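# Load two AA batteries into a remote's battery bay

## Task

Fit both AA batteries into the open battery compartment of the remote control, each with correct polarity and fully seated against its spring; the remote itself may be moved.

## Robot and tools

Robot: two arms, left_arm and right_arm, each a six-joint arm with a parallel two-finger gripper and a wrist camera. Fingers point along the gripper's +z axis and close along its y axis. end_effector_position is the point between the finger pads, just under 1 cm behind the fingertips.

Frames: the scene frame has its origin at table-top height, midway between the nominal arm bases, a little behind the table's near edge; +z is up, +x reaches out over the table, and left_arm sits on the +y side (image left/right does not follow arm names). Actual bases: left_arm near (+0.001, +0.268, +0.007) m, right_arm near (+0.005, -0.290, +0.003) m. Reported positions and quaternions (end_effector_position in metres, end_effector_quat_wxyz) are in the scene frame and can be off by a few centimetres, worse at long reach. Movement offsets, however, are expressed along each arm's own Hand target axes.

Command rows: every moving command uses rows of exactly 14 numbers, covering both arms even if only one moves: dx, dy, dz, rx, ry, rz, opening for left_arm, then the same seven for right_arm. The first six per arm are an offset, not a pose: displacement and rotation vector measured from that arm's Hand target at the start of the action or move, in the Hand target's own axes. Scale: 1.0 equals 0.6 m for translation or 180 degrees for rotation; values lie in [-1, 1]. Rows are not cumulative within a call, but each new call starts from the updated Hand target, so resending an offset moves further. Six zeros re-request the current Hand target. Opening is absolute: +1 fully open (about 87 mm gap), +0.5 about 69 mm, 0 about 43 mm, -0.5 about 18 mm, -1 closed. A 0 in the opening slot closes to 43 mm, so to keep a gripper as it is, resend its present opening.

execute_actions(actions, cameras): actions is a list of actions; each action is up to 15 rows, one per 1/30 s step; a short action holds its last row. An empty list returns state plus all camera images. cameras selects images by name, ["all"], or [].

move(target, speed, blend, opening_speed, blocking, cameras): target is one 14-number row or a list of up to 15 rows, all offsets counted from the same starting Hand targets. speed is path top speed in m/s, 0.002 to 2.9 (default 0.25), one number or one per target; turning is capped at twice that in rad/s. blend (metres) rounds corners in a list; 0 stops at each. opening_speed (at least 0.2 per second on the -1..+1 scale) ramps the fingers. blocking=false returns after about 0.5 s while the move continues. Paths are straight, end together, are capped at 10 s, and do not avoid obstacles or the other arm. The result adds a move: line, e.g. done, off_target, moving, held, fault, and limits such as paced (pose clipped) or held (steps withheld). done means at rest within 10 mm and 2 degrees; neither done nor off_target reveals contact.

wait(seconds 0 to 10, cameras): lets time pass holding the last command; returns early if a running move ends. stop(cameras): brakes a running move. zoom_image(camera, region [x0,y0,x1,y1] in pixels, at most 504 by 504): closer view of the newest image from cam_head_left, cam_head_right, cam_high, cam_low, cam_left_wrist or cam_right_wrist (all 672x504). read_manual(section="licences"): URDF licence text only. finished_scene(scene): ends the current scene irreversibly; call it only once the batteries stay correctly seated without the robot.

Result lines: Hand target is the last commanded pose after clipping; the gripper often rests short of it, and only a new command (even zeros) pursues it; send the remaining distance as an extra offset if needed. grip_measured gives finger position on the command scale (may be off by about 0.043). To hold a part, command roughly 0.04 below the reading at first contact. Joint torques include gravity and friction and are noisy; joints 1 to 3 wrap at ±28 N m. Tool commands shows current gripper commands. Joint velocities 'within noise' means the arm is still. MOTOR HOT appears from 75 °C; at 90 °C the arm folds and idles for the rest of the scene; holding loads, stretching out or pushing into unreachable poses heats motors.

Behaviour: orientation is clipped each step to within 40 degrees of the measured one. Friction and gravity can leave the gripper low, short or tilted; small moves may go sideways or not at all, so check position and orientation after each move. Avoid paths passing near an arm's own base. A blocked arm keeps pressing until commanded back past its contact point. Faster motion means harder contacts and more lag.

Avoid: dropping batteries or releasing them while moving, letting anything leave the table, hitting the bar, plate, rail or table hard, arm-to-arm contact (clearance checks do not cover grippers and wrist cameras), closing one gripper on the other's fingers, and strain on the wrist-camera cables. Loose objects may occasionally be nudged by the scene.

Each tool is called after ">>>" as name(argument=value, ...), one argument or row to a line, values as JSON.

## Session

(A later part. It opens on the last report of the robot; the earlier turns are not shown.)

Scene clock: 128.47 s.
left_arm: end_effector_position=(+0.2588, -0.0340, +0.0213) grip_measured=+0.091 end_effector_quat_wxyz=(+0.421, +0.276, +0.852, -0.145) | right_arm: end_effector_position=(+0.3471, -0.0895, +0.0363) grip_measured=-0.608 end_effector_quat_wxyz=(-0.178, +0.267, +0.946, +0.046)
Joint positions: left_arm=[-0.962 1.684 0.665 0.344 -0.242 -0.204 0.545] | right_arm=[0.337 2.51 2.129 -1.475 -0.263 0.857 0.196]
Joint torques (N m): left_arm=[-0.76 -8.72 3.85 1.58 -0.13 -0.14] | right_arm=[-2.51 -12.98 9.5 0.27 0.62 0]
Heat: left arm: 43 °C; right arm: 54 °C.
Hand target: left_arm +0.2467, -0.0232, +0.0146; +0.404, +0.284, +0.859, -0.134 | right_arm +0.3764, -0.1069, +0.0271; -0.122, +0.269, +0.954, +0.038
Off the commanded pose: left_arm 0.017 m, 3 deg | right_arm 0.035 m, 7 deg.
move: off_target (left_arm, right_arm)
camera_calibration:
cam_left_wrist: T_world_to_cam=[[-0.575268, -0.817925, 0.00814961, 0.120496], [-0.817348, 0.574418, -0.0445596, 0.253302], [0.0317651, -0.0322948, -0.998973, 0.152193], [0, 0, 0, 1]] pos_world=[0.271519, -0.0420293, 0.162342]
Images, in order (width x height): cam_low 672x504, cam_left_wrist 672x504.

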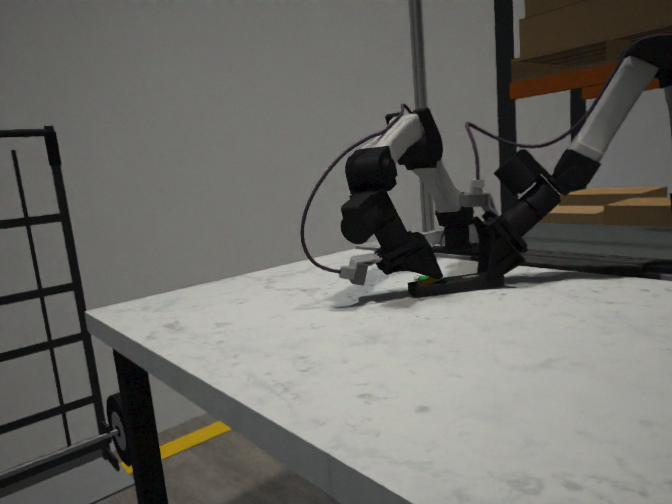

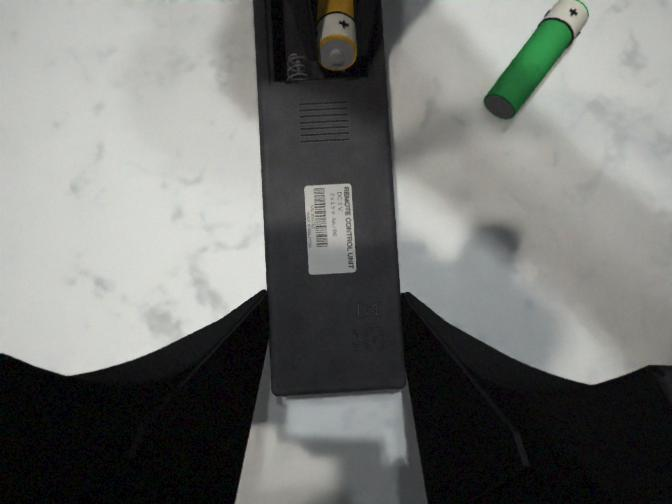

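>>> move(
  target=[0.023,0,-0.007,0,0,0,-0.05,-0.019,0,0.009,0,0,0,-0.8],
  speed=0.04,
  cameras=["cam_left_wrist","cam_low"],
)

>>> zoom_image(
  camera="cam_left_wrist",
  region=[220, 0, 430, 150],
)

>>> zoom_image(
  camera="cam_low",
  region=[380, 220, 500, 310],
)

Scene clock: 130.70 s.
left_arm: end_effector_position=(+0.2556, -0.0331, +0.0220) grip_measured=+0.088 end_effector_quat_wxyz=(+0.436, +0.271, +0.844, -0.155) | right_arm: end_effector_position=(+0.3460, -0.0918, +0.0372) grip_measured=-0.608 end_effector_quat_wxyz=(-0.192, +0.265, +0.944, +0.043)
Joint positions: left_arm=[-0.971 1.672 0.616 0.42 -0.251 -0.209 0.544] | right_arm=[0.33 2.536 2.168 -1.518 -0.27 0.844 0.196]
Joint torques (N m): left_arm=[-1.14 -8.31 2.97 1.24 -0.14 -0.19] | right_arm=[-3.26 -12.18 9.76 0.55 0.67 -0.01]
Heat: left arm: 43 °C; right arm: 54 °C.
Hand target: left_arm +0.2372, -0.0161, +0.0068; +0.404, +0.284, +0.859, -0.134 | right_arm +0.3848, -0.1119, +0.0191; -0.122, +0.269, +0.955, +0.039
Off the commanded pose: left_arm 0.029 m, 5 deg | right_arm 0.047 m, 8 deg.
move: off_target (left_arm, right_arm)
camera_calibration:
cam_left_wrist: T_world_to_cam=[[-0.574593, -0.818202, 0.0196874, 0.118897], [-0.816461, 0.571366, -0.0832599, 0.250687], [0.0568747, -0.0639145, -0.996333, 0.145487], [0, 0, 0, 1]] pos_world=[0.264719, -0.0366531, 0.163485]
Images, in order (width x height): cam_low 672x504, cam_left_wrist 672x504.

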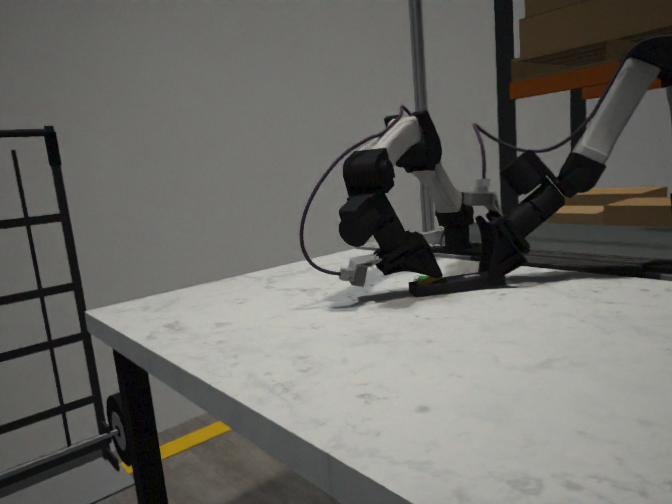

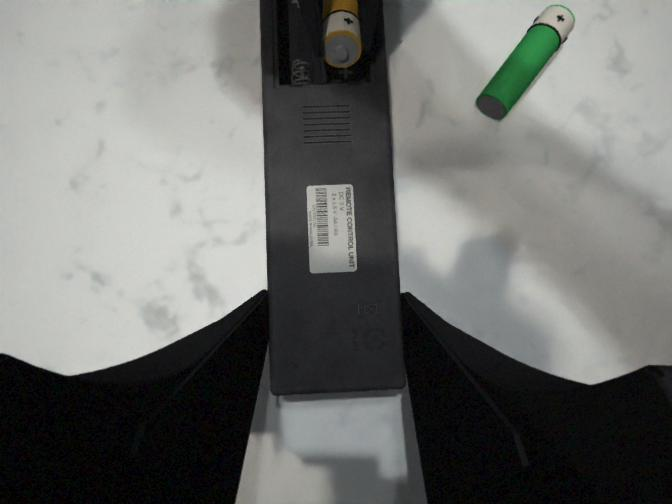

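Scaled by 2.400 from the camera's 672x504 image, which has a finer 960x720 frame.

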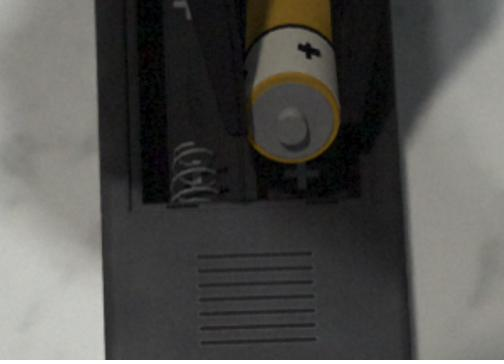

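Scaled by 4.200 from the camera's 672x504 image, which has a finer 960x720 frame.

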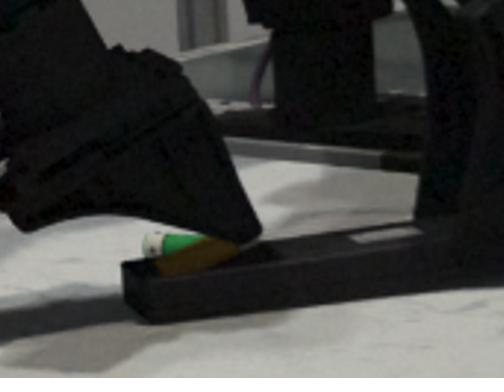

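>>> move(
  target=[0,0,0,0,0,0,-0.05,-0.008,0,0.025,0,-0.09,0,-0.8],
  speed=0.05,
  cameras=["cam_left_wrist","cam_low"],
)

>>> zoom_image(
  camera="cam_left_wrist",
  region=[220, 0, 430, 150],
)

>>> zoom_image(
  camera="cam_low",
  region=[380, 220, 500, 310],
)

Scene clock: 135.23 s.
left_arm: end_effector_position=(+0.2532, -0.0323, +0.0199) grip_measured=+0.087 end_effector_quat_wxyz=(+0.433, +0.273, +0.845, -0.154) | right_arm: end_effector_position=(+0.3423, -0.0904, +0.0295) grip_measured=-0.613 end_effector_quat_wxyz=(-0.103, +0.271, +0.957, +0.027)
Joint positions: left_arm=[-0.975 1.672 0.612 0.417 -0.251 -0.209 0.544] | right_arm=[0.381 2.366 1.907 -1.285 -0.154 0.924 0.194]
Joint torques (N m): left_arm=[-0.85 -8.35 3.29 1.3 -0.14 -0.17] | right_arm=[-1.31 -12.98 4.4 1.38 1.52 0.07]
Heat: left arm: 43 °C; right arm: 54 °C.
Hand target: left_arm +0.2371, -0.0159, +0.0067; +0.404, +0.284, +0.859, -0.133 | right_arm +0.3856, -0.1123, +0.0034; +0.014, +0.272, +0.962, +0.000
Off the commanded pose: left_arm 0.026 m, 5 deg | right_arm 0.055 m, 14 deg.
move: off_target (left_arm, right_arm)
camera_calibration:
cam_left_wrist: T_world_to_cam=[[-0.577195, -0.816425, 0.0172267, 0.119116], [-0.814931, 0.574533, -0.0761527, 0.247655], [0.0522757, -0.0579935, -0.996947, 0.144911], [0, 0, 0, 1]] pos_world=[0.262999, -0.0366324, 0.161277]
Images, in order (width x height): cam_low 672x504, cam_left_wrist 672x504.

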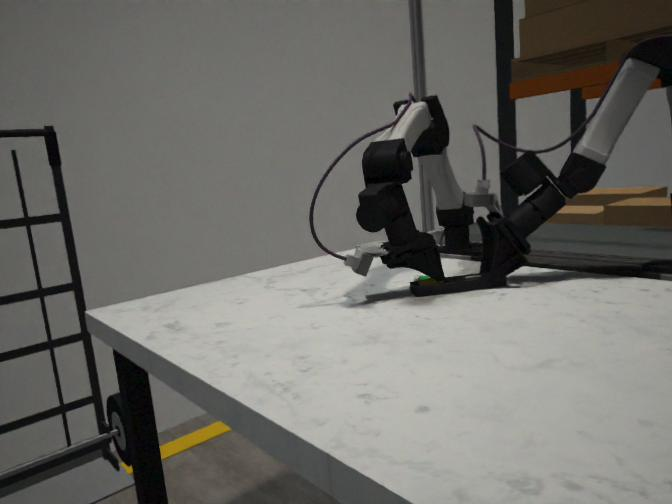

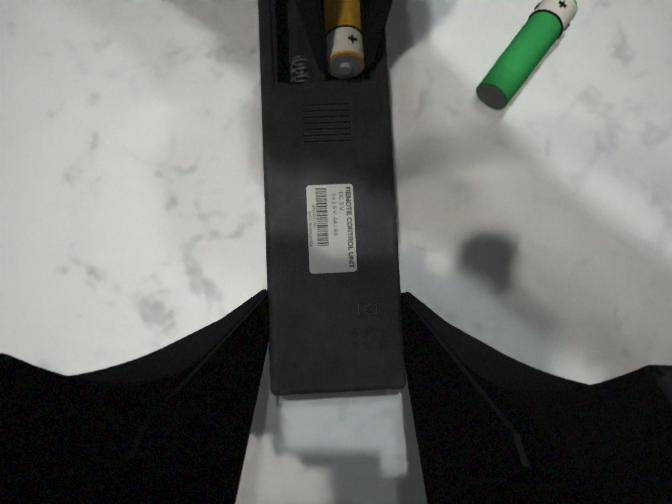

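Scaled by 2.400 from the camera's 672x504 image, which has a finer 960x720 frame.

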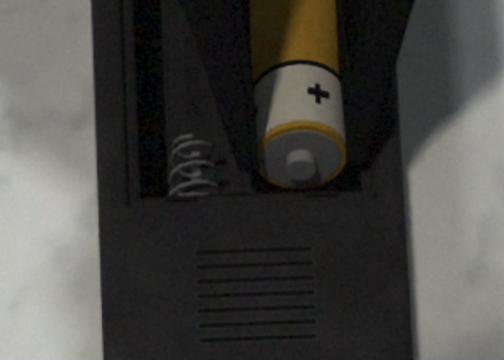

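Scaled by 4.200 from the camera's 672x504 image, which has a finer 960x720 frame.

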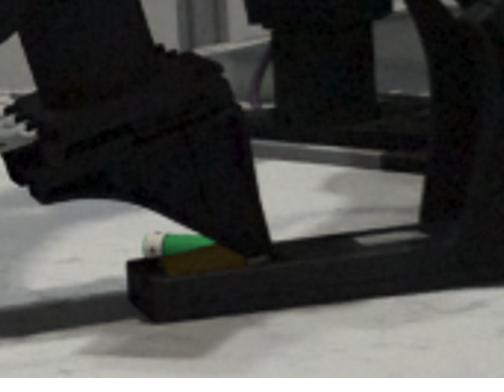

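>>> move(
  target=[0,0,0,0,0,0,-0.05,-0.01,0,0.025,0,0,0,-0.72],
  speed=0.05,
  cameras=["cam_left_wrist","cam_low"],
)

>>> zoom_image(
  camera="cam_left_wrist",
  region=[220, 0, 430, 150],
)

>>> zoom_image(
  camera="cam_low",
  region=[380, 220, 500, 310],
)

Scene clock: 137.00 s.
left_arm: end_effector_position=(+0.2530, -0.0320, +0.0196) grip_measured=+0.086 end_effector_quat_wxyz=(+0.432, +0.273, +0.846, -0.153) | right_arm: end_effector_position=(+0.3423, -0.0904, +0.0287) grip_measured=-0.613 end_effector_quat_wxyz=(-0.103, +0.271, +0.957, +0.027)
Joint positions: left_arm=[-0.975 1.672 0.612 0.415 -0.251 -0.209 0.543] | right_arm=[0.381 2.366 1.904 -1.282 -0.153 0.926 0.194]
Joint torques (N m): left_arm=[-0.85 -8.34 3.29 1.32 -0.15 -0.17] | right_arm=[-2.07 -10.56 3.79 1.64 1.53 -0.06]
Heat: left arm: 43 °C; right arm: 54 °C.
Hand target: left_arm +0.2371, -0.0160, +0.0067; +0.404, +0.284, +0.859, -0.133 | right_arm +0.3911, -0.1156, -0.0115; +0.014, +0.272, +0.962, +0.000
Off the commanded pose: left_arm 0.026 m, 4 deg | right_arm 0.068 m, 14 deg.
move: off_target (left_arm, right_arm)
camera_calibration:
cam_left_wrist: T_world_to_cam=[[-0.577266, -0.816389, 0.0165452, 0.119254], [-0.814951, 0.574743, -0.074337, 0.247345], [0.0511787, -0.0563958, -0.997096, 0.144982], [0, 0, 0, 1]] pos_world=[0.262995, -0.0366262, 0.160974]
Images, in order (width x height): cam_low 672x504, cam_left_wrist 672x504.

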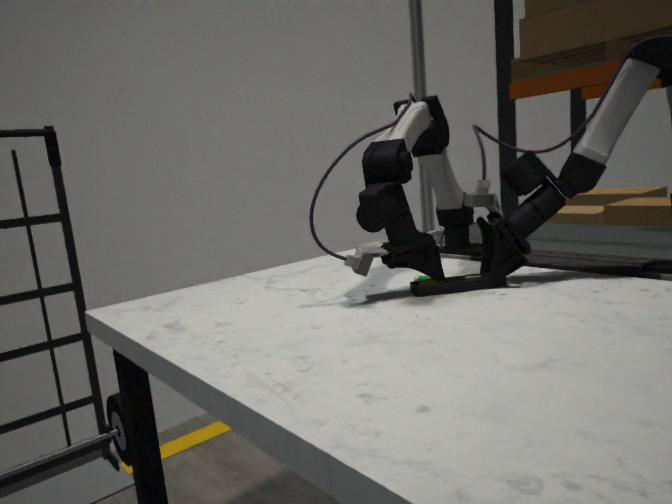

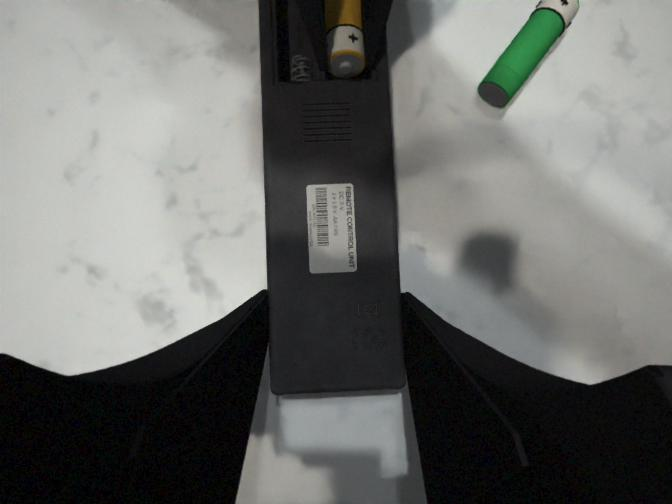

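Scaled by 2.400 from the camera's 672x504 image, which has a finer 960x720 frame.

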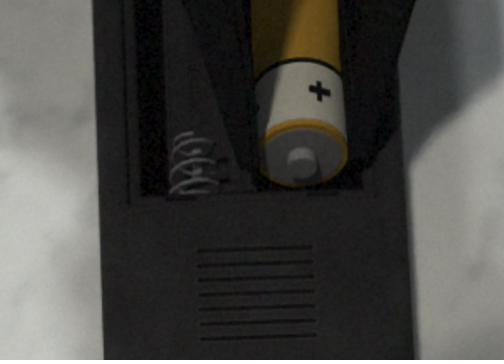

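Scaled by 4.200 from the camera's 672x504 image, which has a finer 960x720 frame.

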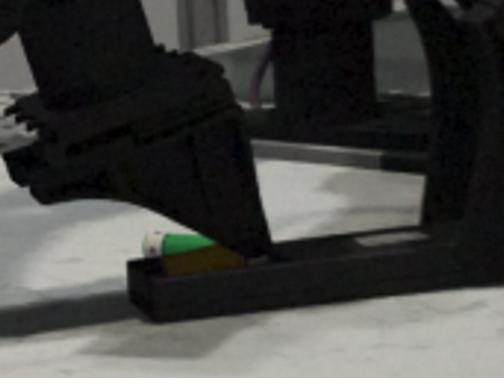

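>>> move(
  target=[
    [0,0,0,0,0,0,-0.05,0.0717,-0.0075,-0.06,0,0.075,0,-0.72],
    [0,0,0,0,0,0,-0.05,0.0717,-0.0075,-0.06,0,0.075,0,-0.4],
    [0,0,0,0,0,0,-0.05,0.075,-0.0075,-0.13,0,0.075,0,-0.4],
  ],
  speed=0.08,
  opening_speed=0.6,
  cameras=["cam_left_wrist","cam_low","cam_right_wrist"],
)

>>> zoom_image(
  camera="cam_left_wrist",
  region=[220, 0, 430, 150],
)

>>> zoom_image(
  camera="cam_low",
  region=[380, 220, 500, 310],
)

Scene clock: 142.30 s.
left_arm: end_effector_position=(+0.2482, -0.0296, +0.0182) grip_measured=+0.086 end_effector_quat_wxyz=(+0.426, +0.276, +0.848, -0.151) | right_arm: end_effector_position=(+0.3389, -0.0950, +0.0523) grip_measured=-0.400 end_effector_quat_wxyz=(-0.122, +0.272, +0.954, +0.023)
Joint positions: left_arm=[-0.981 1.66 0.606 0.392 -0.251 -0.214 0.543] | right_arm=[0.369 2.369 1.991 -1.403 -0.167 0.912 0.3]
Joint torques (N m): left_arm=[-0.34 -7.25 3.77 1.52 -0.16 -0.14] | right_arm=[-0.46 -15.1 9.46 -0.13 0.05 0.02]
Heat: left arm: 42 °C; right arm: 54 °C.
Hand target: left_arm +0.2371, -0.0159, +0.0066; +0.404, +0.284, +0.859, -0.133 | right_arm +0.3484, -0.0952, +0.0652; -0.099, +0.270, +0.957, +0.032
Off the commanded pose: left_arm 0.021 m, 4 deg | right_arm 0.016 m, 3 deg.
move: off_target (left_arm, right_arm); target 2's new opening was sent with right_arm's hand 0.018 m and 2 deg from that target
camera_calibration:
cam_left_wrist: T_world_to_cam=[[-0.5799, -0.814545, 0.0152212, 0.119129], [-0.81375, 0.578235, -0.0587802, 0.241378], [0.0390777, -0.0464729, -0.998155, 0.147354], [0, 0, 0, 1]] pos_world=[0.259746, -0.0356898, 0.159457]
cam_right_wrist: T_world_to_cam=[[-0.529814, -0.847591, 0.0297775, 0.095946], [-0.34716, 0.24877, 0.904208, 0.11383], [-0.773807, 0.468725, -0.426052, 0.47836], [0, 0, 0, 1]] pos_world=[0.460509, -0.171214, 0.0980228]
Images, in order (width x height): cam_low 672x504, cam_left_wrist 672x504, cam_right_wrist 672x504.

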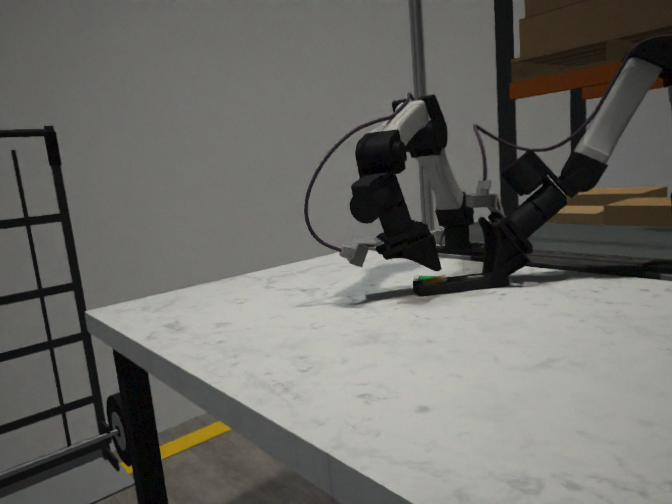

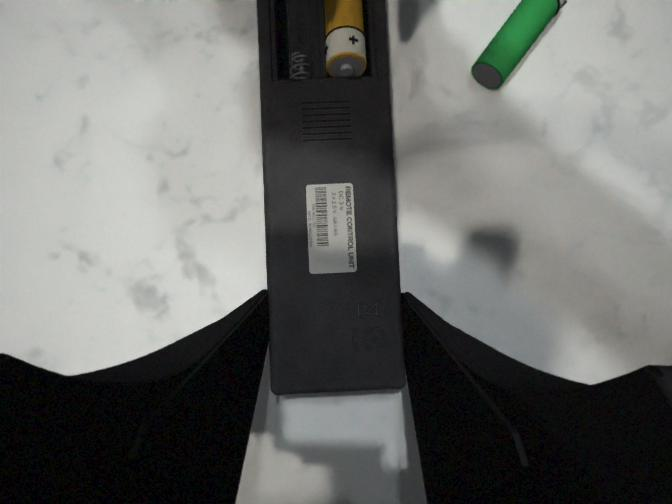

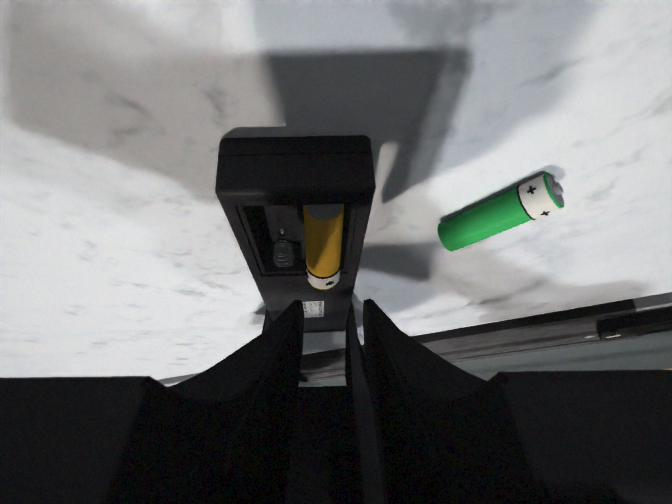

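Scaled by 2.400 from the camera's 672x504 image, which has a finer 960x720 frame.

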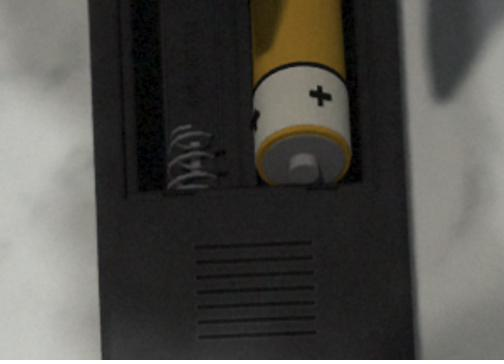

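Scaled by 4.200 from the camera's 672x504 image, which has a finer 960x720 frame.

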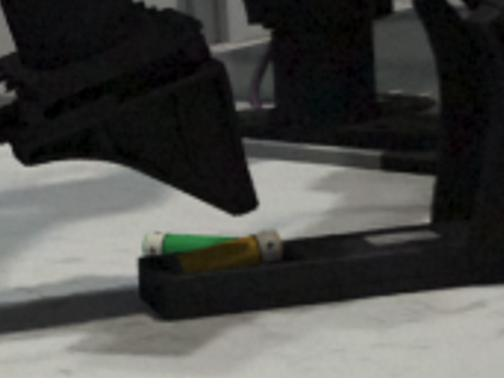

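>>> move(
  target=[
    [0,0,0,0,0,0,-0.05,-0.003,0.009,0,0,0,0,-1],
    [0,0,0,0,0,0,-0.05,-0.0117,0.009,0.035,0,0,0,-1],
  ],
  speed=0.05,
  cameras=["cam_left_wrist","cam_low","cam_right_wrist"],
)

>>> zoom_image(
  camera="cam_left_wrist",
  region=[220, 0, 430, 150],
)

>>> zoom_image(
  camera="cam_low",
  region=[380, 220, 500, 310],
)

Scene clock: 146.53 s.
left_arm: end_effector_position=(+0.2482, -0.0296, +0.0182) grip_measured=+0.086 end_effector_quat_wxyz=(+0.426, +0.276, +0.848, -0.151) | right_arm: end_effector_position=(+0.3520, -0.0899, +0.0497) grip_measured=-1.000 end_effector_quat_wxyz=(-0.103, +0.270, +0.957, +0.038)
Joint positions: left_arm=[-0.981 1.66 0.606 0.392 -0.251 -0.214 0.543] | right_arm=[0.369 2.38 2.013 -1.364 -0.167 0.912 0]
Joint torques (N m): left_arm=[-0.34 -7.25 3.77 1.52 -0.15 -0.14] | right_arm=[-0.16 -12.53 5.45 0.15 0.02 0.03]
Heat: left arm: 42 °C; right arm: 54 °C.
Hand target: left_arm +0.2371, -0.0159, +0.0066; +0.404, +0.284, +0.859, -0.133 | right_arm +0.3534, -0.0918, +0.0433; -0.100, +0.270, +0.957, +0.032
Off the commanded pose: left_arm 0.021 m, 4 deg | right_arm 0.007 m, 1 deg.
move: off_target (left_arm)
camera_calibration:
cam_left_wrist: T_world_to_cam=[[-0.5799, -0.814545, 0.0152212, 0.119129], [-0.81375, 0.578235, -0.0587802, 0.241378], [0.0390777, -0.0464729, -0.998155, 0.147354], [0, 0, 0, 1]] pos_world=[0.259746, -0.0356898, 0.159457]
cam_right_wrist: T_world_to_cam=[[-0.530934, -0.847359, -0.00962623, 0.109761], [-0.388159, 0.233081, 0.891631, 0.13302], [-0.753288, 0.477133, -0.45266, 0.479872], [0, 0, 0, 1]] pos_world=[0.47139, -0.166961, 0.0996707]
Images, in order (width x height): cam_low 672x504, cam_left_wrist 672x504, cam_right_wrist 672x504.

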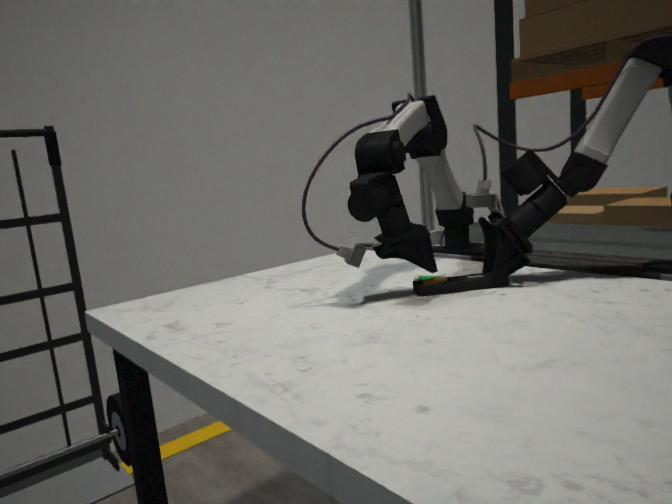

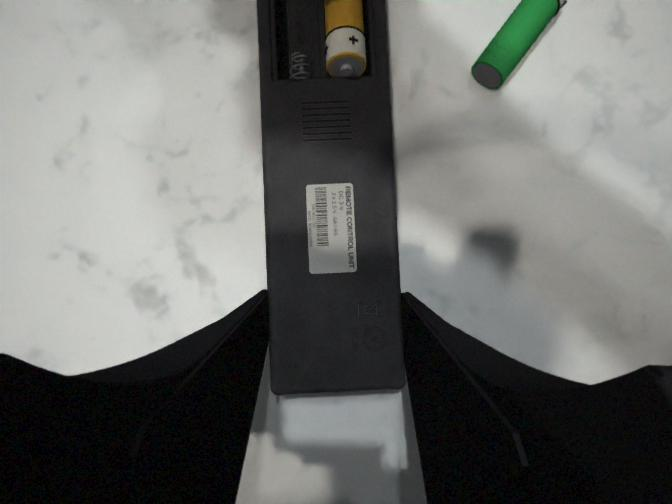

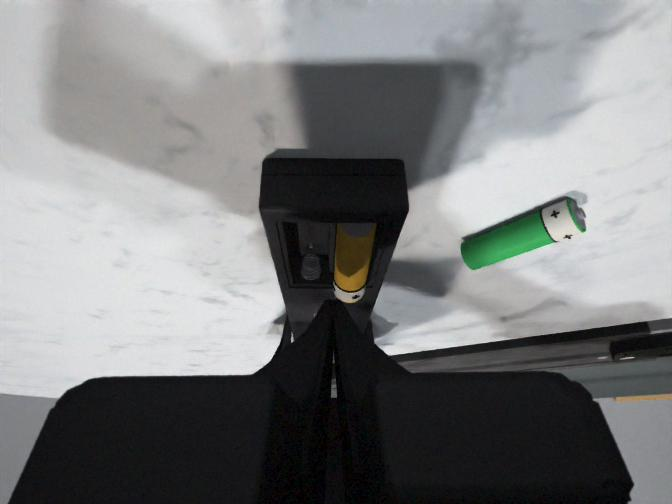

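Scaled by 2.400 from the camera's 672x504 image, which has a finer 960x720 frame.

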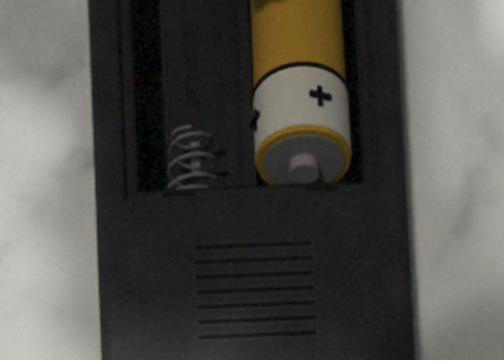

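Scaled by 4.200 from the camera's 672x504 image, which has a finer 960x720 frame.

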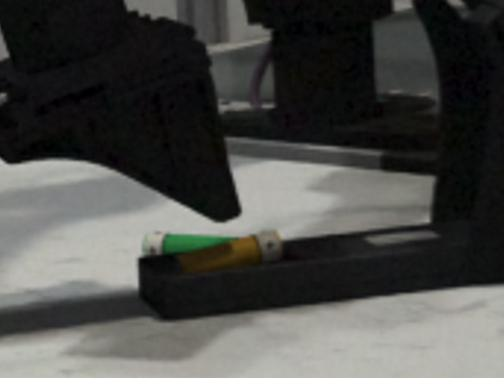

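>>> move(
  target=[
    [0,0,0,0,0,0,-0.05,0.02,-0.0078,0,0,0,0,-1],
    [0,0,0,0,0,0,-0.05,0.0155,-0.0078,0.0258,0,0,0,-1],
  ],
  speed=0.04,
  cameras=["cam_left_wrist","cam_low","cam_right_wrist"],
)

>>> zoom_image(
  camera="cam_left_wrist",
  region=[220, 0, 430, 150],
)

>>> zoom_image(
  camera="cam_low",
  region=[380, 220, 500, 310],
)

Scene clock: 149.60 s.
left_arm: end_effector_position=(+0.2480, -0.0294, +0.0183) grip_measured=+0.086 end_effector_quat_wxyz=(+0.425, +0.276, +0.849, -0.151) | right_arm: end_effector_position=(+0.3422, -0.0925, +0.0352) grip_measured=-1.000 end_effector_quat_wxyz=(-0.107, +0.274, +0.955, +0.034)
Joint positions: left_arm=[-0.981 1.659 0.606 0.39 -0.251 -0.214 0.543] | right_arm=[0.37 2.353 1.906 -1.294 -0.168 0.92 0]
Joint torques (N m): left_arm=[-0.32 -7.19 3.78 1.54 -0.15 -0.14] | right_arm=[0.85 -13.76 3.64 0.23 -0.01 0.13]
Heat: left arm: 42 °C; right arm: 54 °C.
Hand target: left_arm +0.2371, -0.0159, +0.0067; +0.404, +0.284, +0.859, -0.133 | right_arm +0.3406, -0.0892, +0.0301; -0.099, +0.270, +0.957, +0.032
Off the commanded pose: left_arm 0.021 m, 4 deg | right_arm 0.006 m, 1 deg.
move: off_target (left_arm)
camera_calibration:
cam_left_wrist: T_world_to_cam=[[-0.579899, -0.814551, 0.0149641, 0.119252], [-0.813769, 0.578276, -0.0581093, 0.241217], [0.0386796, -0.0458749, -0.998198, 0.147489], [0, 0, 0, 1]] pos_world=[0.259744, -0.0355875, 0.159456]
cam_right_wrist: T_world_to_cam=[[-0.536559, -0.843863, 0.000393476, 0.104052], [-0.376533, 0.239831, 0.89482, 0.1394], [-0.7552, 0.479976, -0.446426, 0.467803], [0, 0, 0, 1]] pos_world=[0.461604, -0.170161, 0.0840605]
Images, in order (width x height): cam_low 672x504, cam_left_wrist 672x504, cam_right_wrist 672x504.

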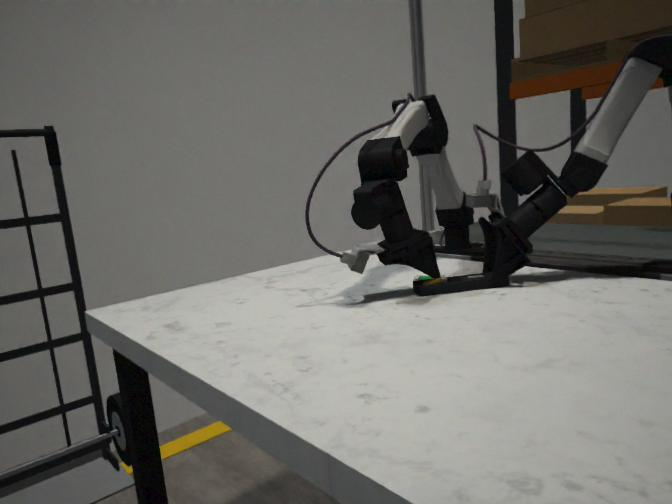

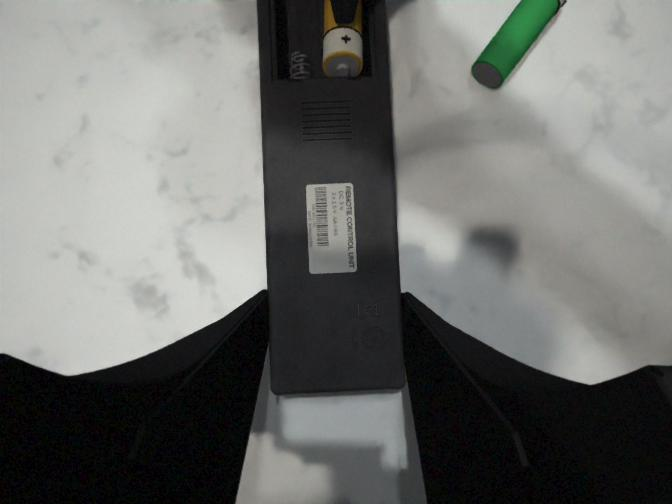

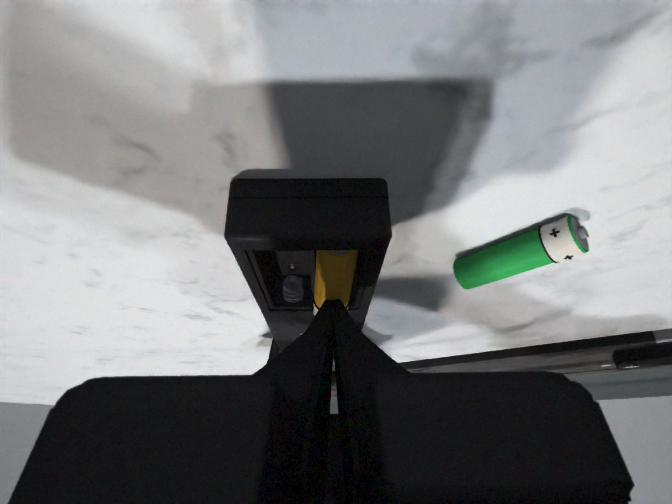

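Scaled by 2.400 from the camera's 672x504 image, which has a finer 960x720 frame.

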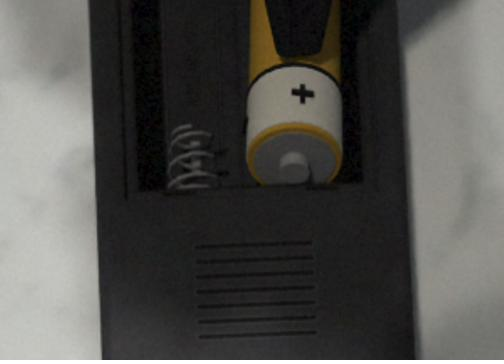

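Scaled by 4.200 from the camera's 672x504 image, which has a finer 960x720 frame.

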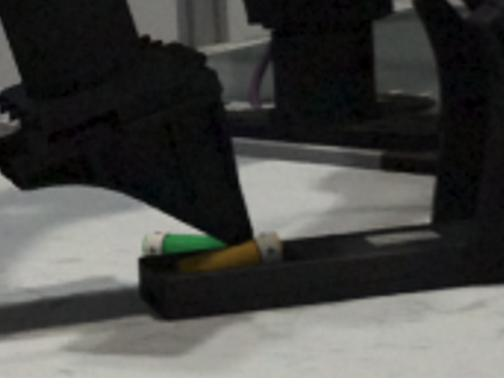

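>>> move(
  target=[0,0,0,0,0,0,-0.05,0,0,0.028,0,0,0,-1],
  speed=0.04,
  cameras=["cam_left_wrist","cam_low"],
)

>>> zoom_image(
  camera="cam_left_wrist",
  region=[220, 0, 430, 150],
)

>>> zoom_image(
  camera="cam_low",
  region=[380, 220, 500, 310],
)

Scene clock: 151.20 s.
left_arm: end_effector_position=(+0.2480, -0.0294, +0.0182) grip_measured=+0.086 end_effector_quat_wxyz=(+0.425, +0.276, +0.849, -0.151) | right_arm: end_effector_position=(+0.3420, -0.0922, +0.0344) grip_measured=-1.000 end_effector_quat_wxyz=(-0.097, +0.274, +0.956, +0.043)
Joint positions: left_arm=[-0.981 1.659 0.606 0.39 -0.251 -0.214 0.543] | right_arm=[0.37 2.325 1.859 -1.25 -0.17 0.923 0]
Joint torques (N m): left_arm=[-0.34 -7.19 3.77 1.54 -0.15 -0.14] | right_arm=[1.21 -10.43 2.44 0.53 0.04 0.13]
Motor temperatures (°C): left_arm=[27 42 32 37 27 30 32] | right_arm=[29 55 36 30 30 26 28]
Heat: left arm: 42 °C; right arm: 55 °C.
Hand target: left_arm +0.2371, -0.0159, +0.0066; +0.404, +0.284, +0.859, -0.133 | right_arm +0.3376, -0.0873, +0.0136; -0.100, +0.270, +0.957, +0.032
Off the commanded pose: left_arm 0.021 m, 4 deg | right_arm 0.022 m, 1 deg.
move: off_target (left_arm, right_arm)
camera_calibration:
cam_left_wrist: T_world_to_cam=[[-0.579886, -0.814564, 0.014755, 0.119282], [-0.813789, 0.578288, -0.057716, 0.241158], [0.0384807, -0.0454761, -0.998224, 0.147559], [0, 0, 0, 1]] pos_world=[0.259744, -0.0355859, 0.159456]
Images, in order (width x height): cam_low 672x504, cam_left_wrist 672x504.

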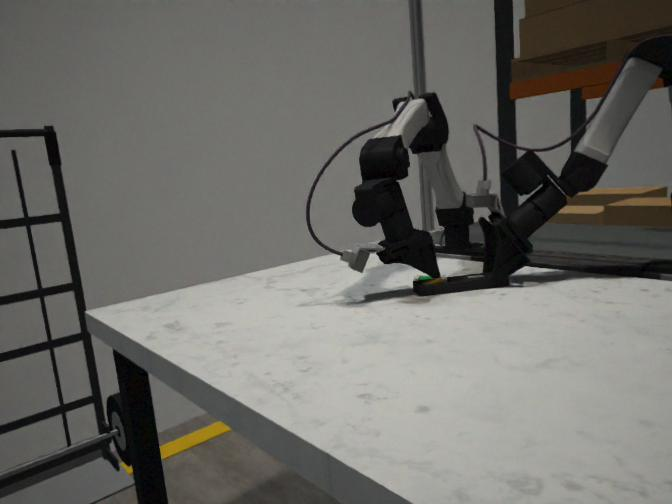

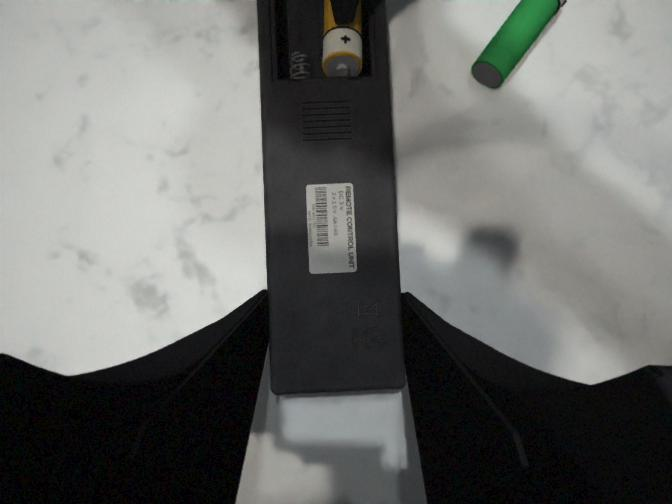

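Scaled by 2.400 from the camera's 672x504 image, which has a finer 960x720 frame.

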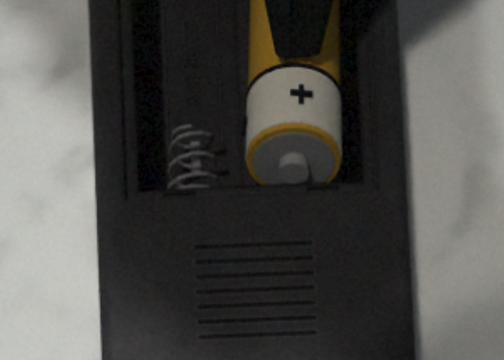

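Scaled by 4.200 from the camera's 672x504 image, which has a finer 960x720 frame.

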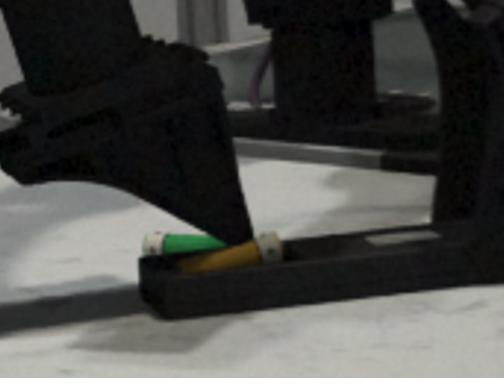

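>>> move(
  target=[0,0,0,0,0,0,-0.05,-0.027,0,0.03,0,0,0,-1],
  speed=0.04,
  cameras=["cam_left_wrist","cam_low"],
)

>>> zoom_image(
  camera="cam_left_wrist",
  region=[220, 0, 430, 150],
)

>>> zoom_image(
  camera="cam_low",
  region=[380, 220, 500, 310],
)

Scene clock: 153.07 s.
left_arm: end_effector_position=(+0.2480, -0.0294, +0.0182) grip_measured=+0.086 end_effector_quat_wxyz=(+0.425, +0.276, +0.849, -0.151) | right_arm: end_effector_position=(+0.3428, -0.0919, +0.0340) grip_measured=-1.000 end_effector_quat_wxyz=(-0.103, +0.274, +0.955, +0.052)
Joint positions: left_arm=[-0.981 1.659 0.606 0.39 -0.251 -0.214 0.543] | right_arm=[0.362 2.327 1.857 -1.244 -0.19 0.913 0]
Joint torques (N m): left_arm=[-0.35 -7.19 3.78 1.54 -0.15 -0.14] | right_arm=[0.25 -6.32 2.74 0.82 0.21 0.04]
Heat: left arm: 42 °C; right arm: 54 °C.
Hand target: left_arm +0.2371, -0.0159, +0.0066; +0.404, +0.284, +0.859, -0.133 | right_arm +0.3480, -0.0934, -0.0073; -0.099, +0.270, +0.957, +0.032
Off the commanded pose: left_arm 0.021 m, 4 deg | right_arm 0.042 m, 2 deg.
move: off_target (left_arm, right_arm)
camera_calibration:
cam_left_wrist: T_world_to_cam=[[-0.579886, -0.814564, 0.014755, 0.119282], [-0.813789, 0.578288, -0.057716, 0.241158], [0.0384807, -0.0454761, -0.998224, 0.147559], [0, 0, 0, 1]] pos_world=[0.259744, -0.0355859, 0.159456]
Images, in order (width x height): cam_low 672x504, cam_left_wrist 672x504.

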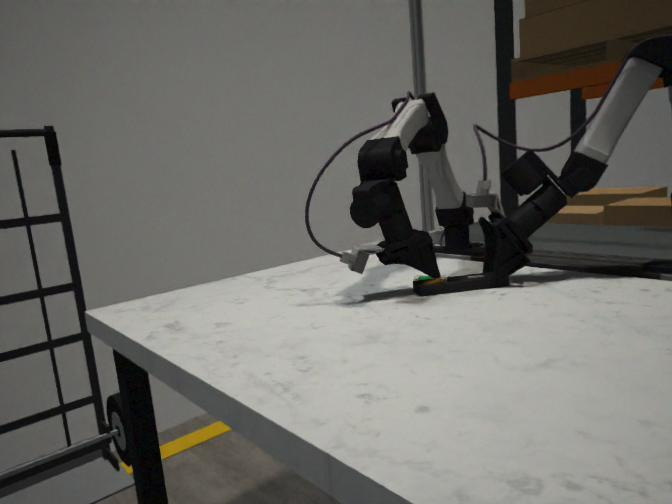

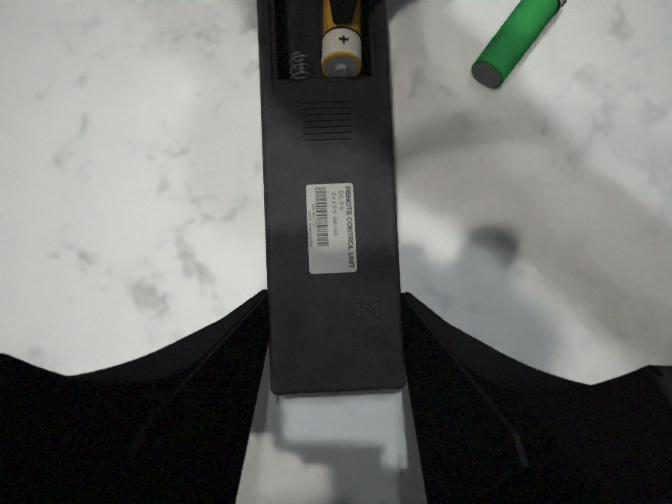

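Scaled by 2.400 from the camera's 672x504 image, which has a finer 960x720 frame.

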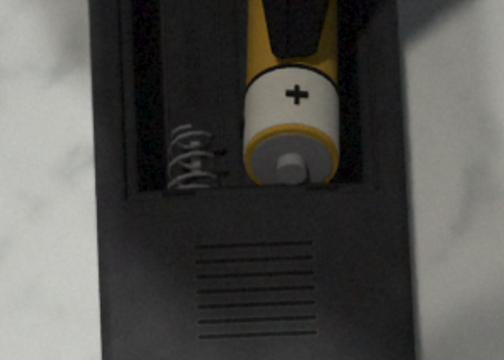

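Scaled by 4.200 from the camera's 672x504 image, which has a finer 960x720 frame.

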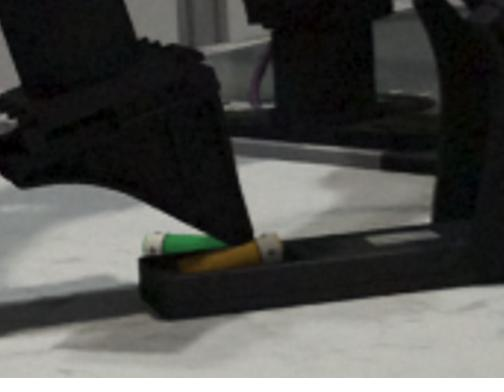

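>>> move(
  target=[0,0,0,0,0,0,-0.05,-0.045,0,-0.002,0,0,0,-1],
  speed=0.04,
  cameras=["cam_left_wrist","cam_low"],
)

>>> zoom_image(
  camera="cam_left_wrist",
  region=[220, 0, 430, 150],
)

>>> zoom_image(
  camera="cam_low",
  region=[380, 220, 500, 310],
)

Scene clock: 156.47 s.
left_arm: end_effector_position=(+0.2480, -0.0294, +0.0182) grip_measured=+0.086 end_effector_quat_wxyz=(+0.425, +0.276, +0.849, -0.151) | right_arm: end_effector_position=(+0.3449, -0.0962, +0.0326) grip_measured=-1.000 end_effector_quat_wxyz=(-0.148, +0.275, +0.948, +0.060)
Joint positions: left_arm=[-0.981 1.659 0.606 0.39 -0.251 -0.214 0.543] | right_arm=[0.327 2.406 1.954 -1.336 -0.25 0.872 0]
Joint torques (N m): left_arm=[-0.34 -7.19 3.77 1.54 -0.15 -0.14] | right_arm=[-0.54 -6.72 5.74 0.97 0.77 -0.03]
Heat: left arm: 42 °C; right arm: 53 °C.
Hand target: left_arm +0.2371, -0.0159, +0.0066; +0.404, +0.284, +0.859, -0.133 | right_arm +0.3707, -0.1074, -0.0119; -0.100, +0.270, +0.957, +0.032
Off the commanded pose: left_arm 0.021 m, 4 deg | right_arm 0.053 m, 7 deg.
move: off_target (left_arm, right_arm)
camera_calibration:
cam_left_wrist: T_world_to_cam=[[-0.579886, -0.814564, 0.014755, 0.119282], [-0.813789, 0.578288, -0.057716, 0.241158], [0.0384807, -0.0454761, -0.998224, 0.147559], [0, 0, 0, 1]] pos_world=[0.259744, -0.0355859, 0.159456]
Images, in order (width x height): cam_low 672x504, cam_left_wrist 672x504.

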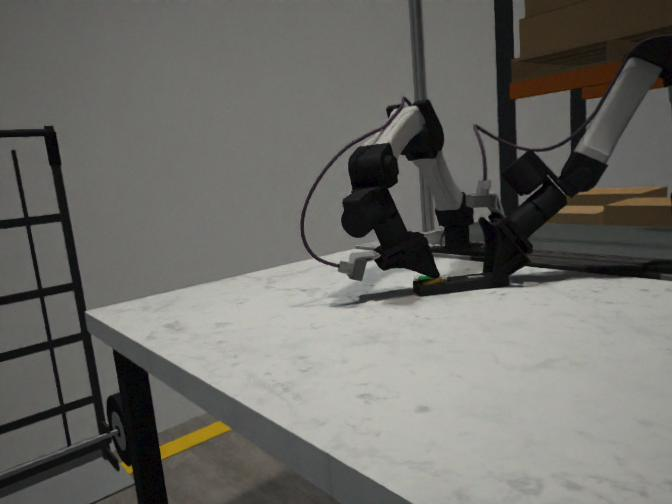

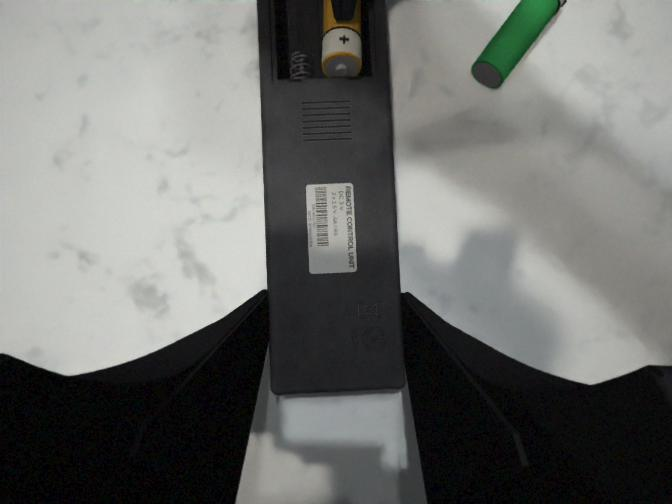

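Scaled by 2.400 from the camera's 672x504 image, which has a finer 960x720 frame.

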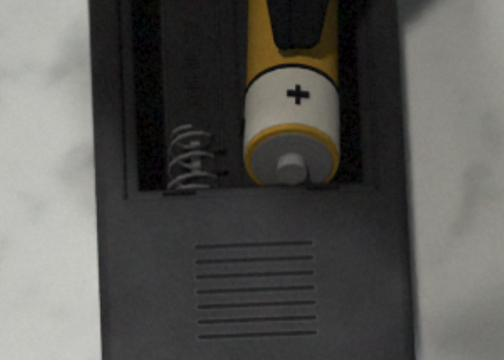

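Scaled by 4.200 from the camera's 672x504 image, which has a finer 960x720 frame.

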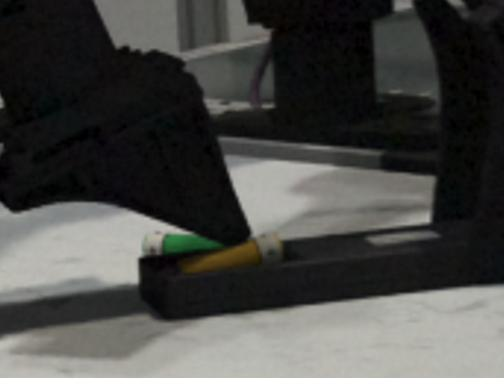

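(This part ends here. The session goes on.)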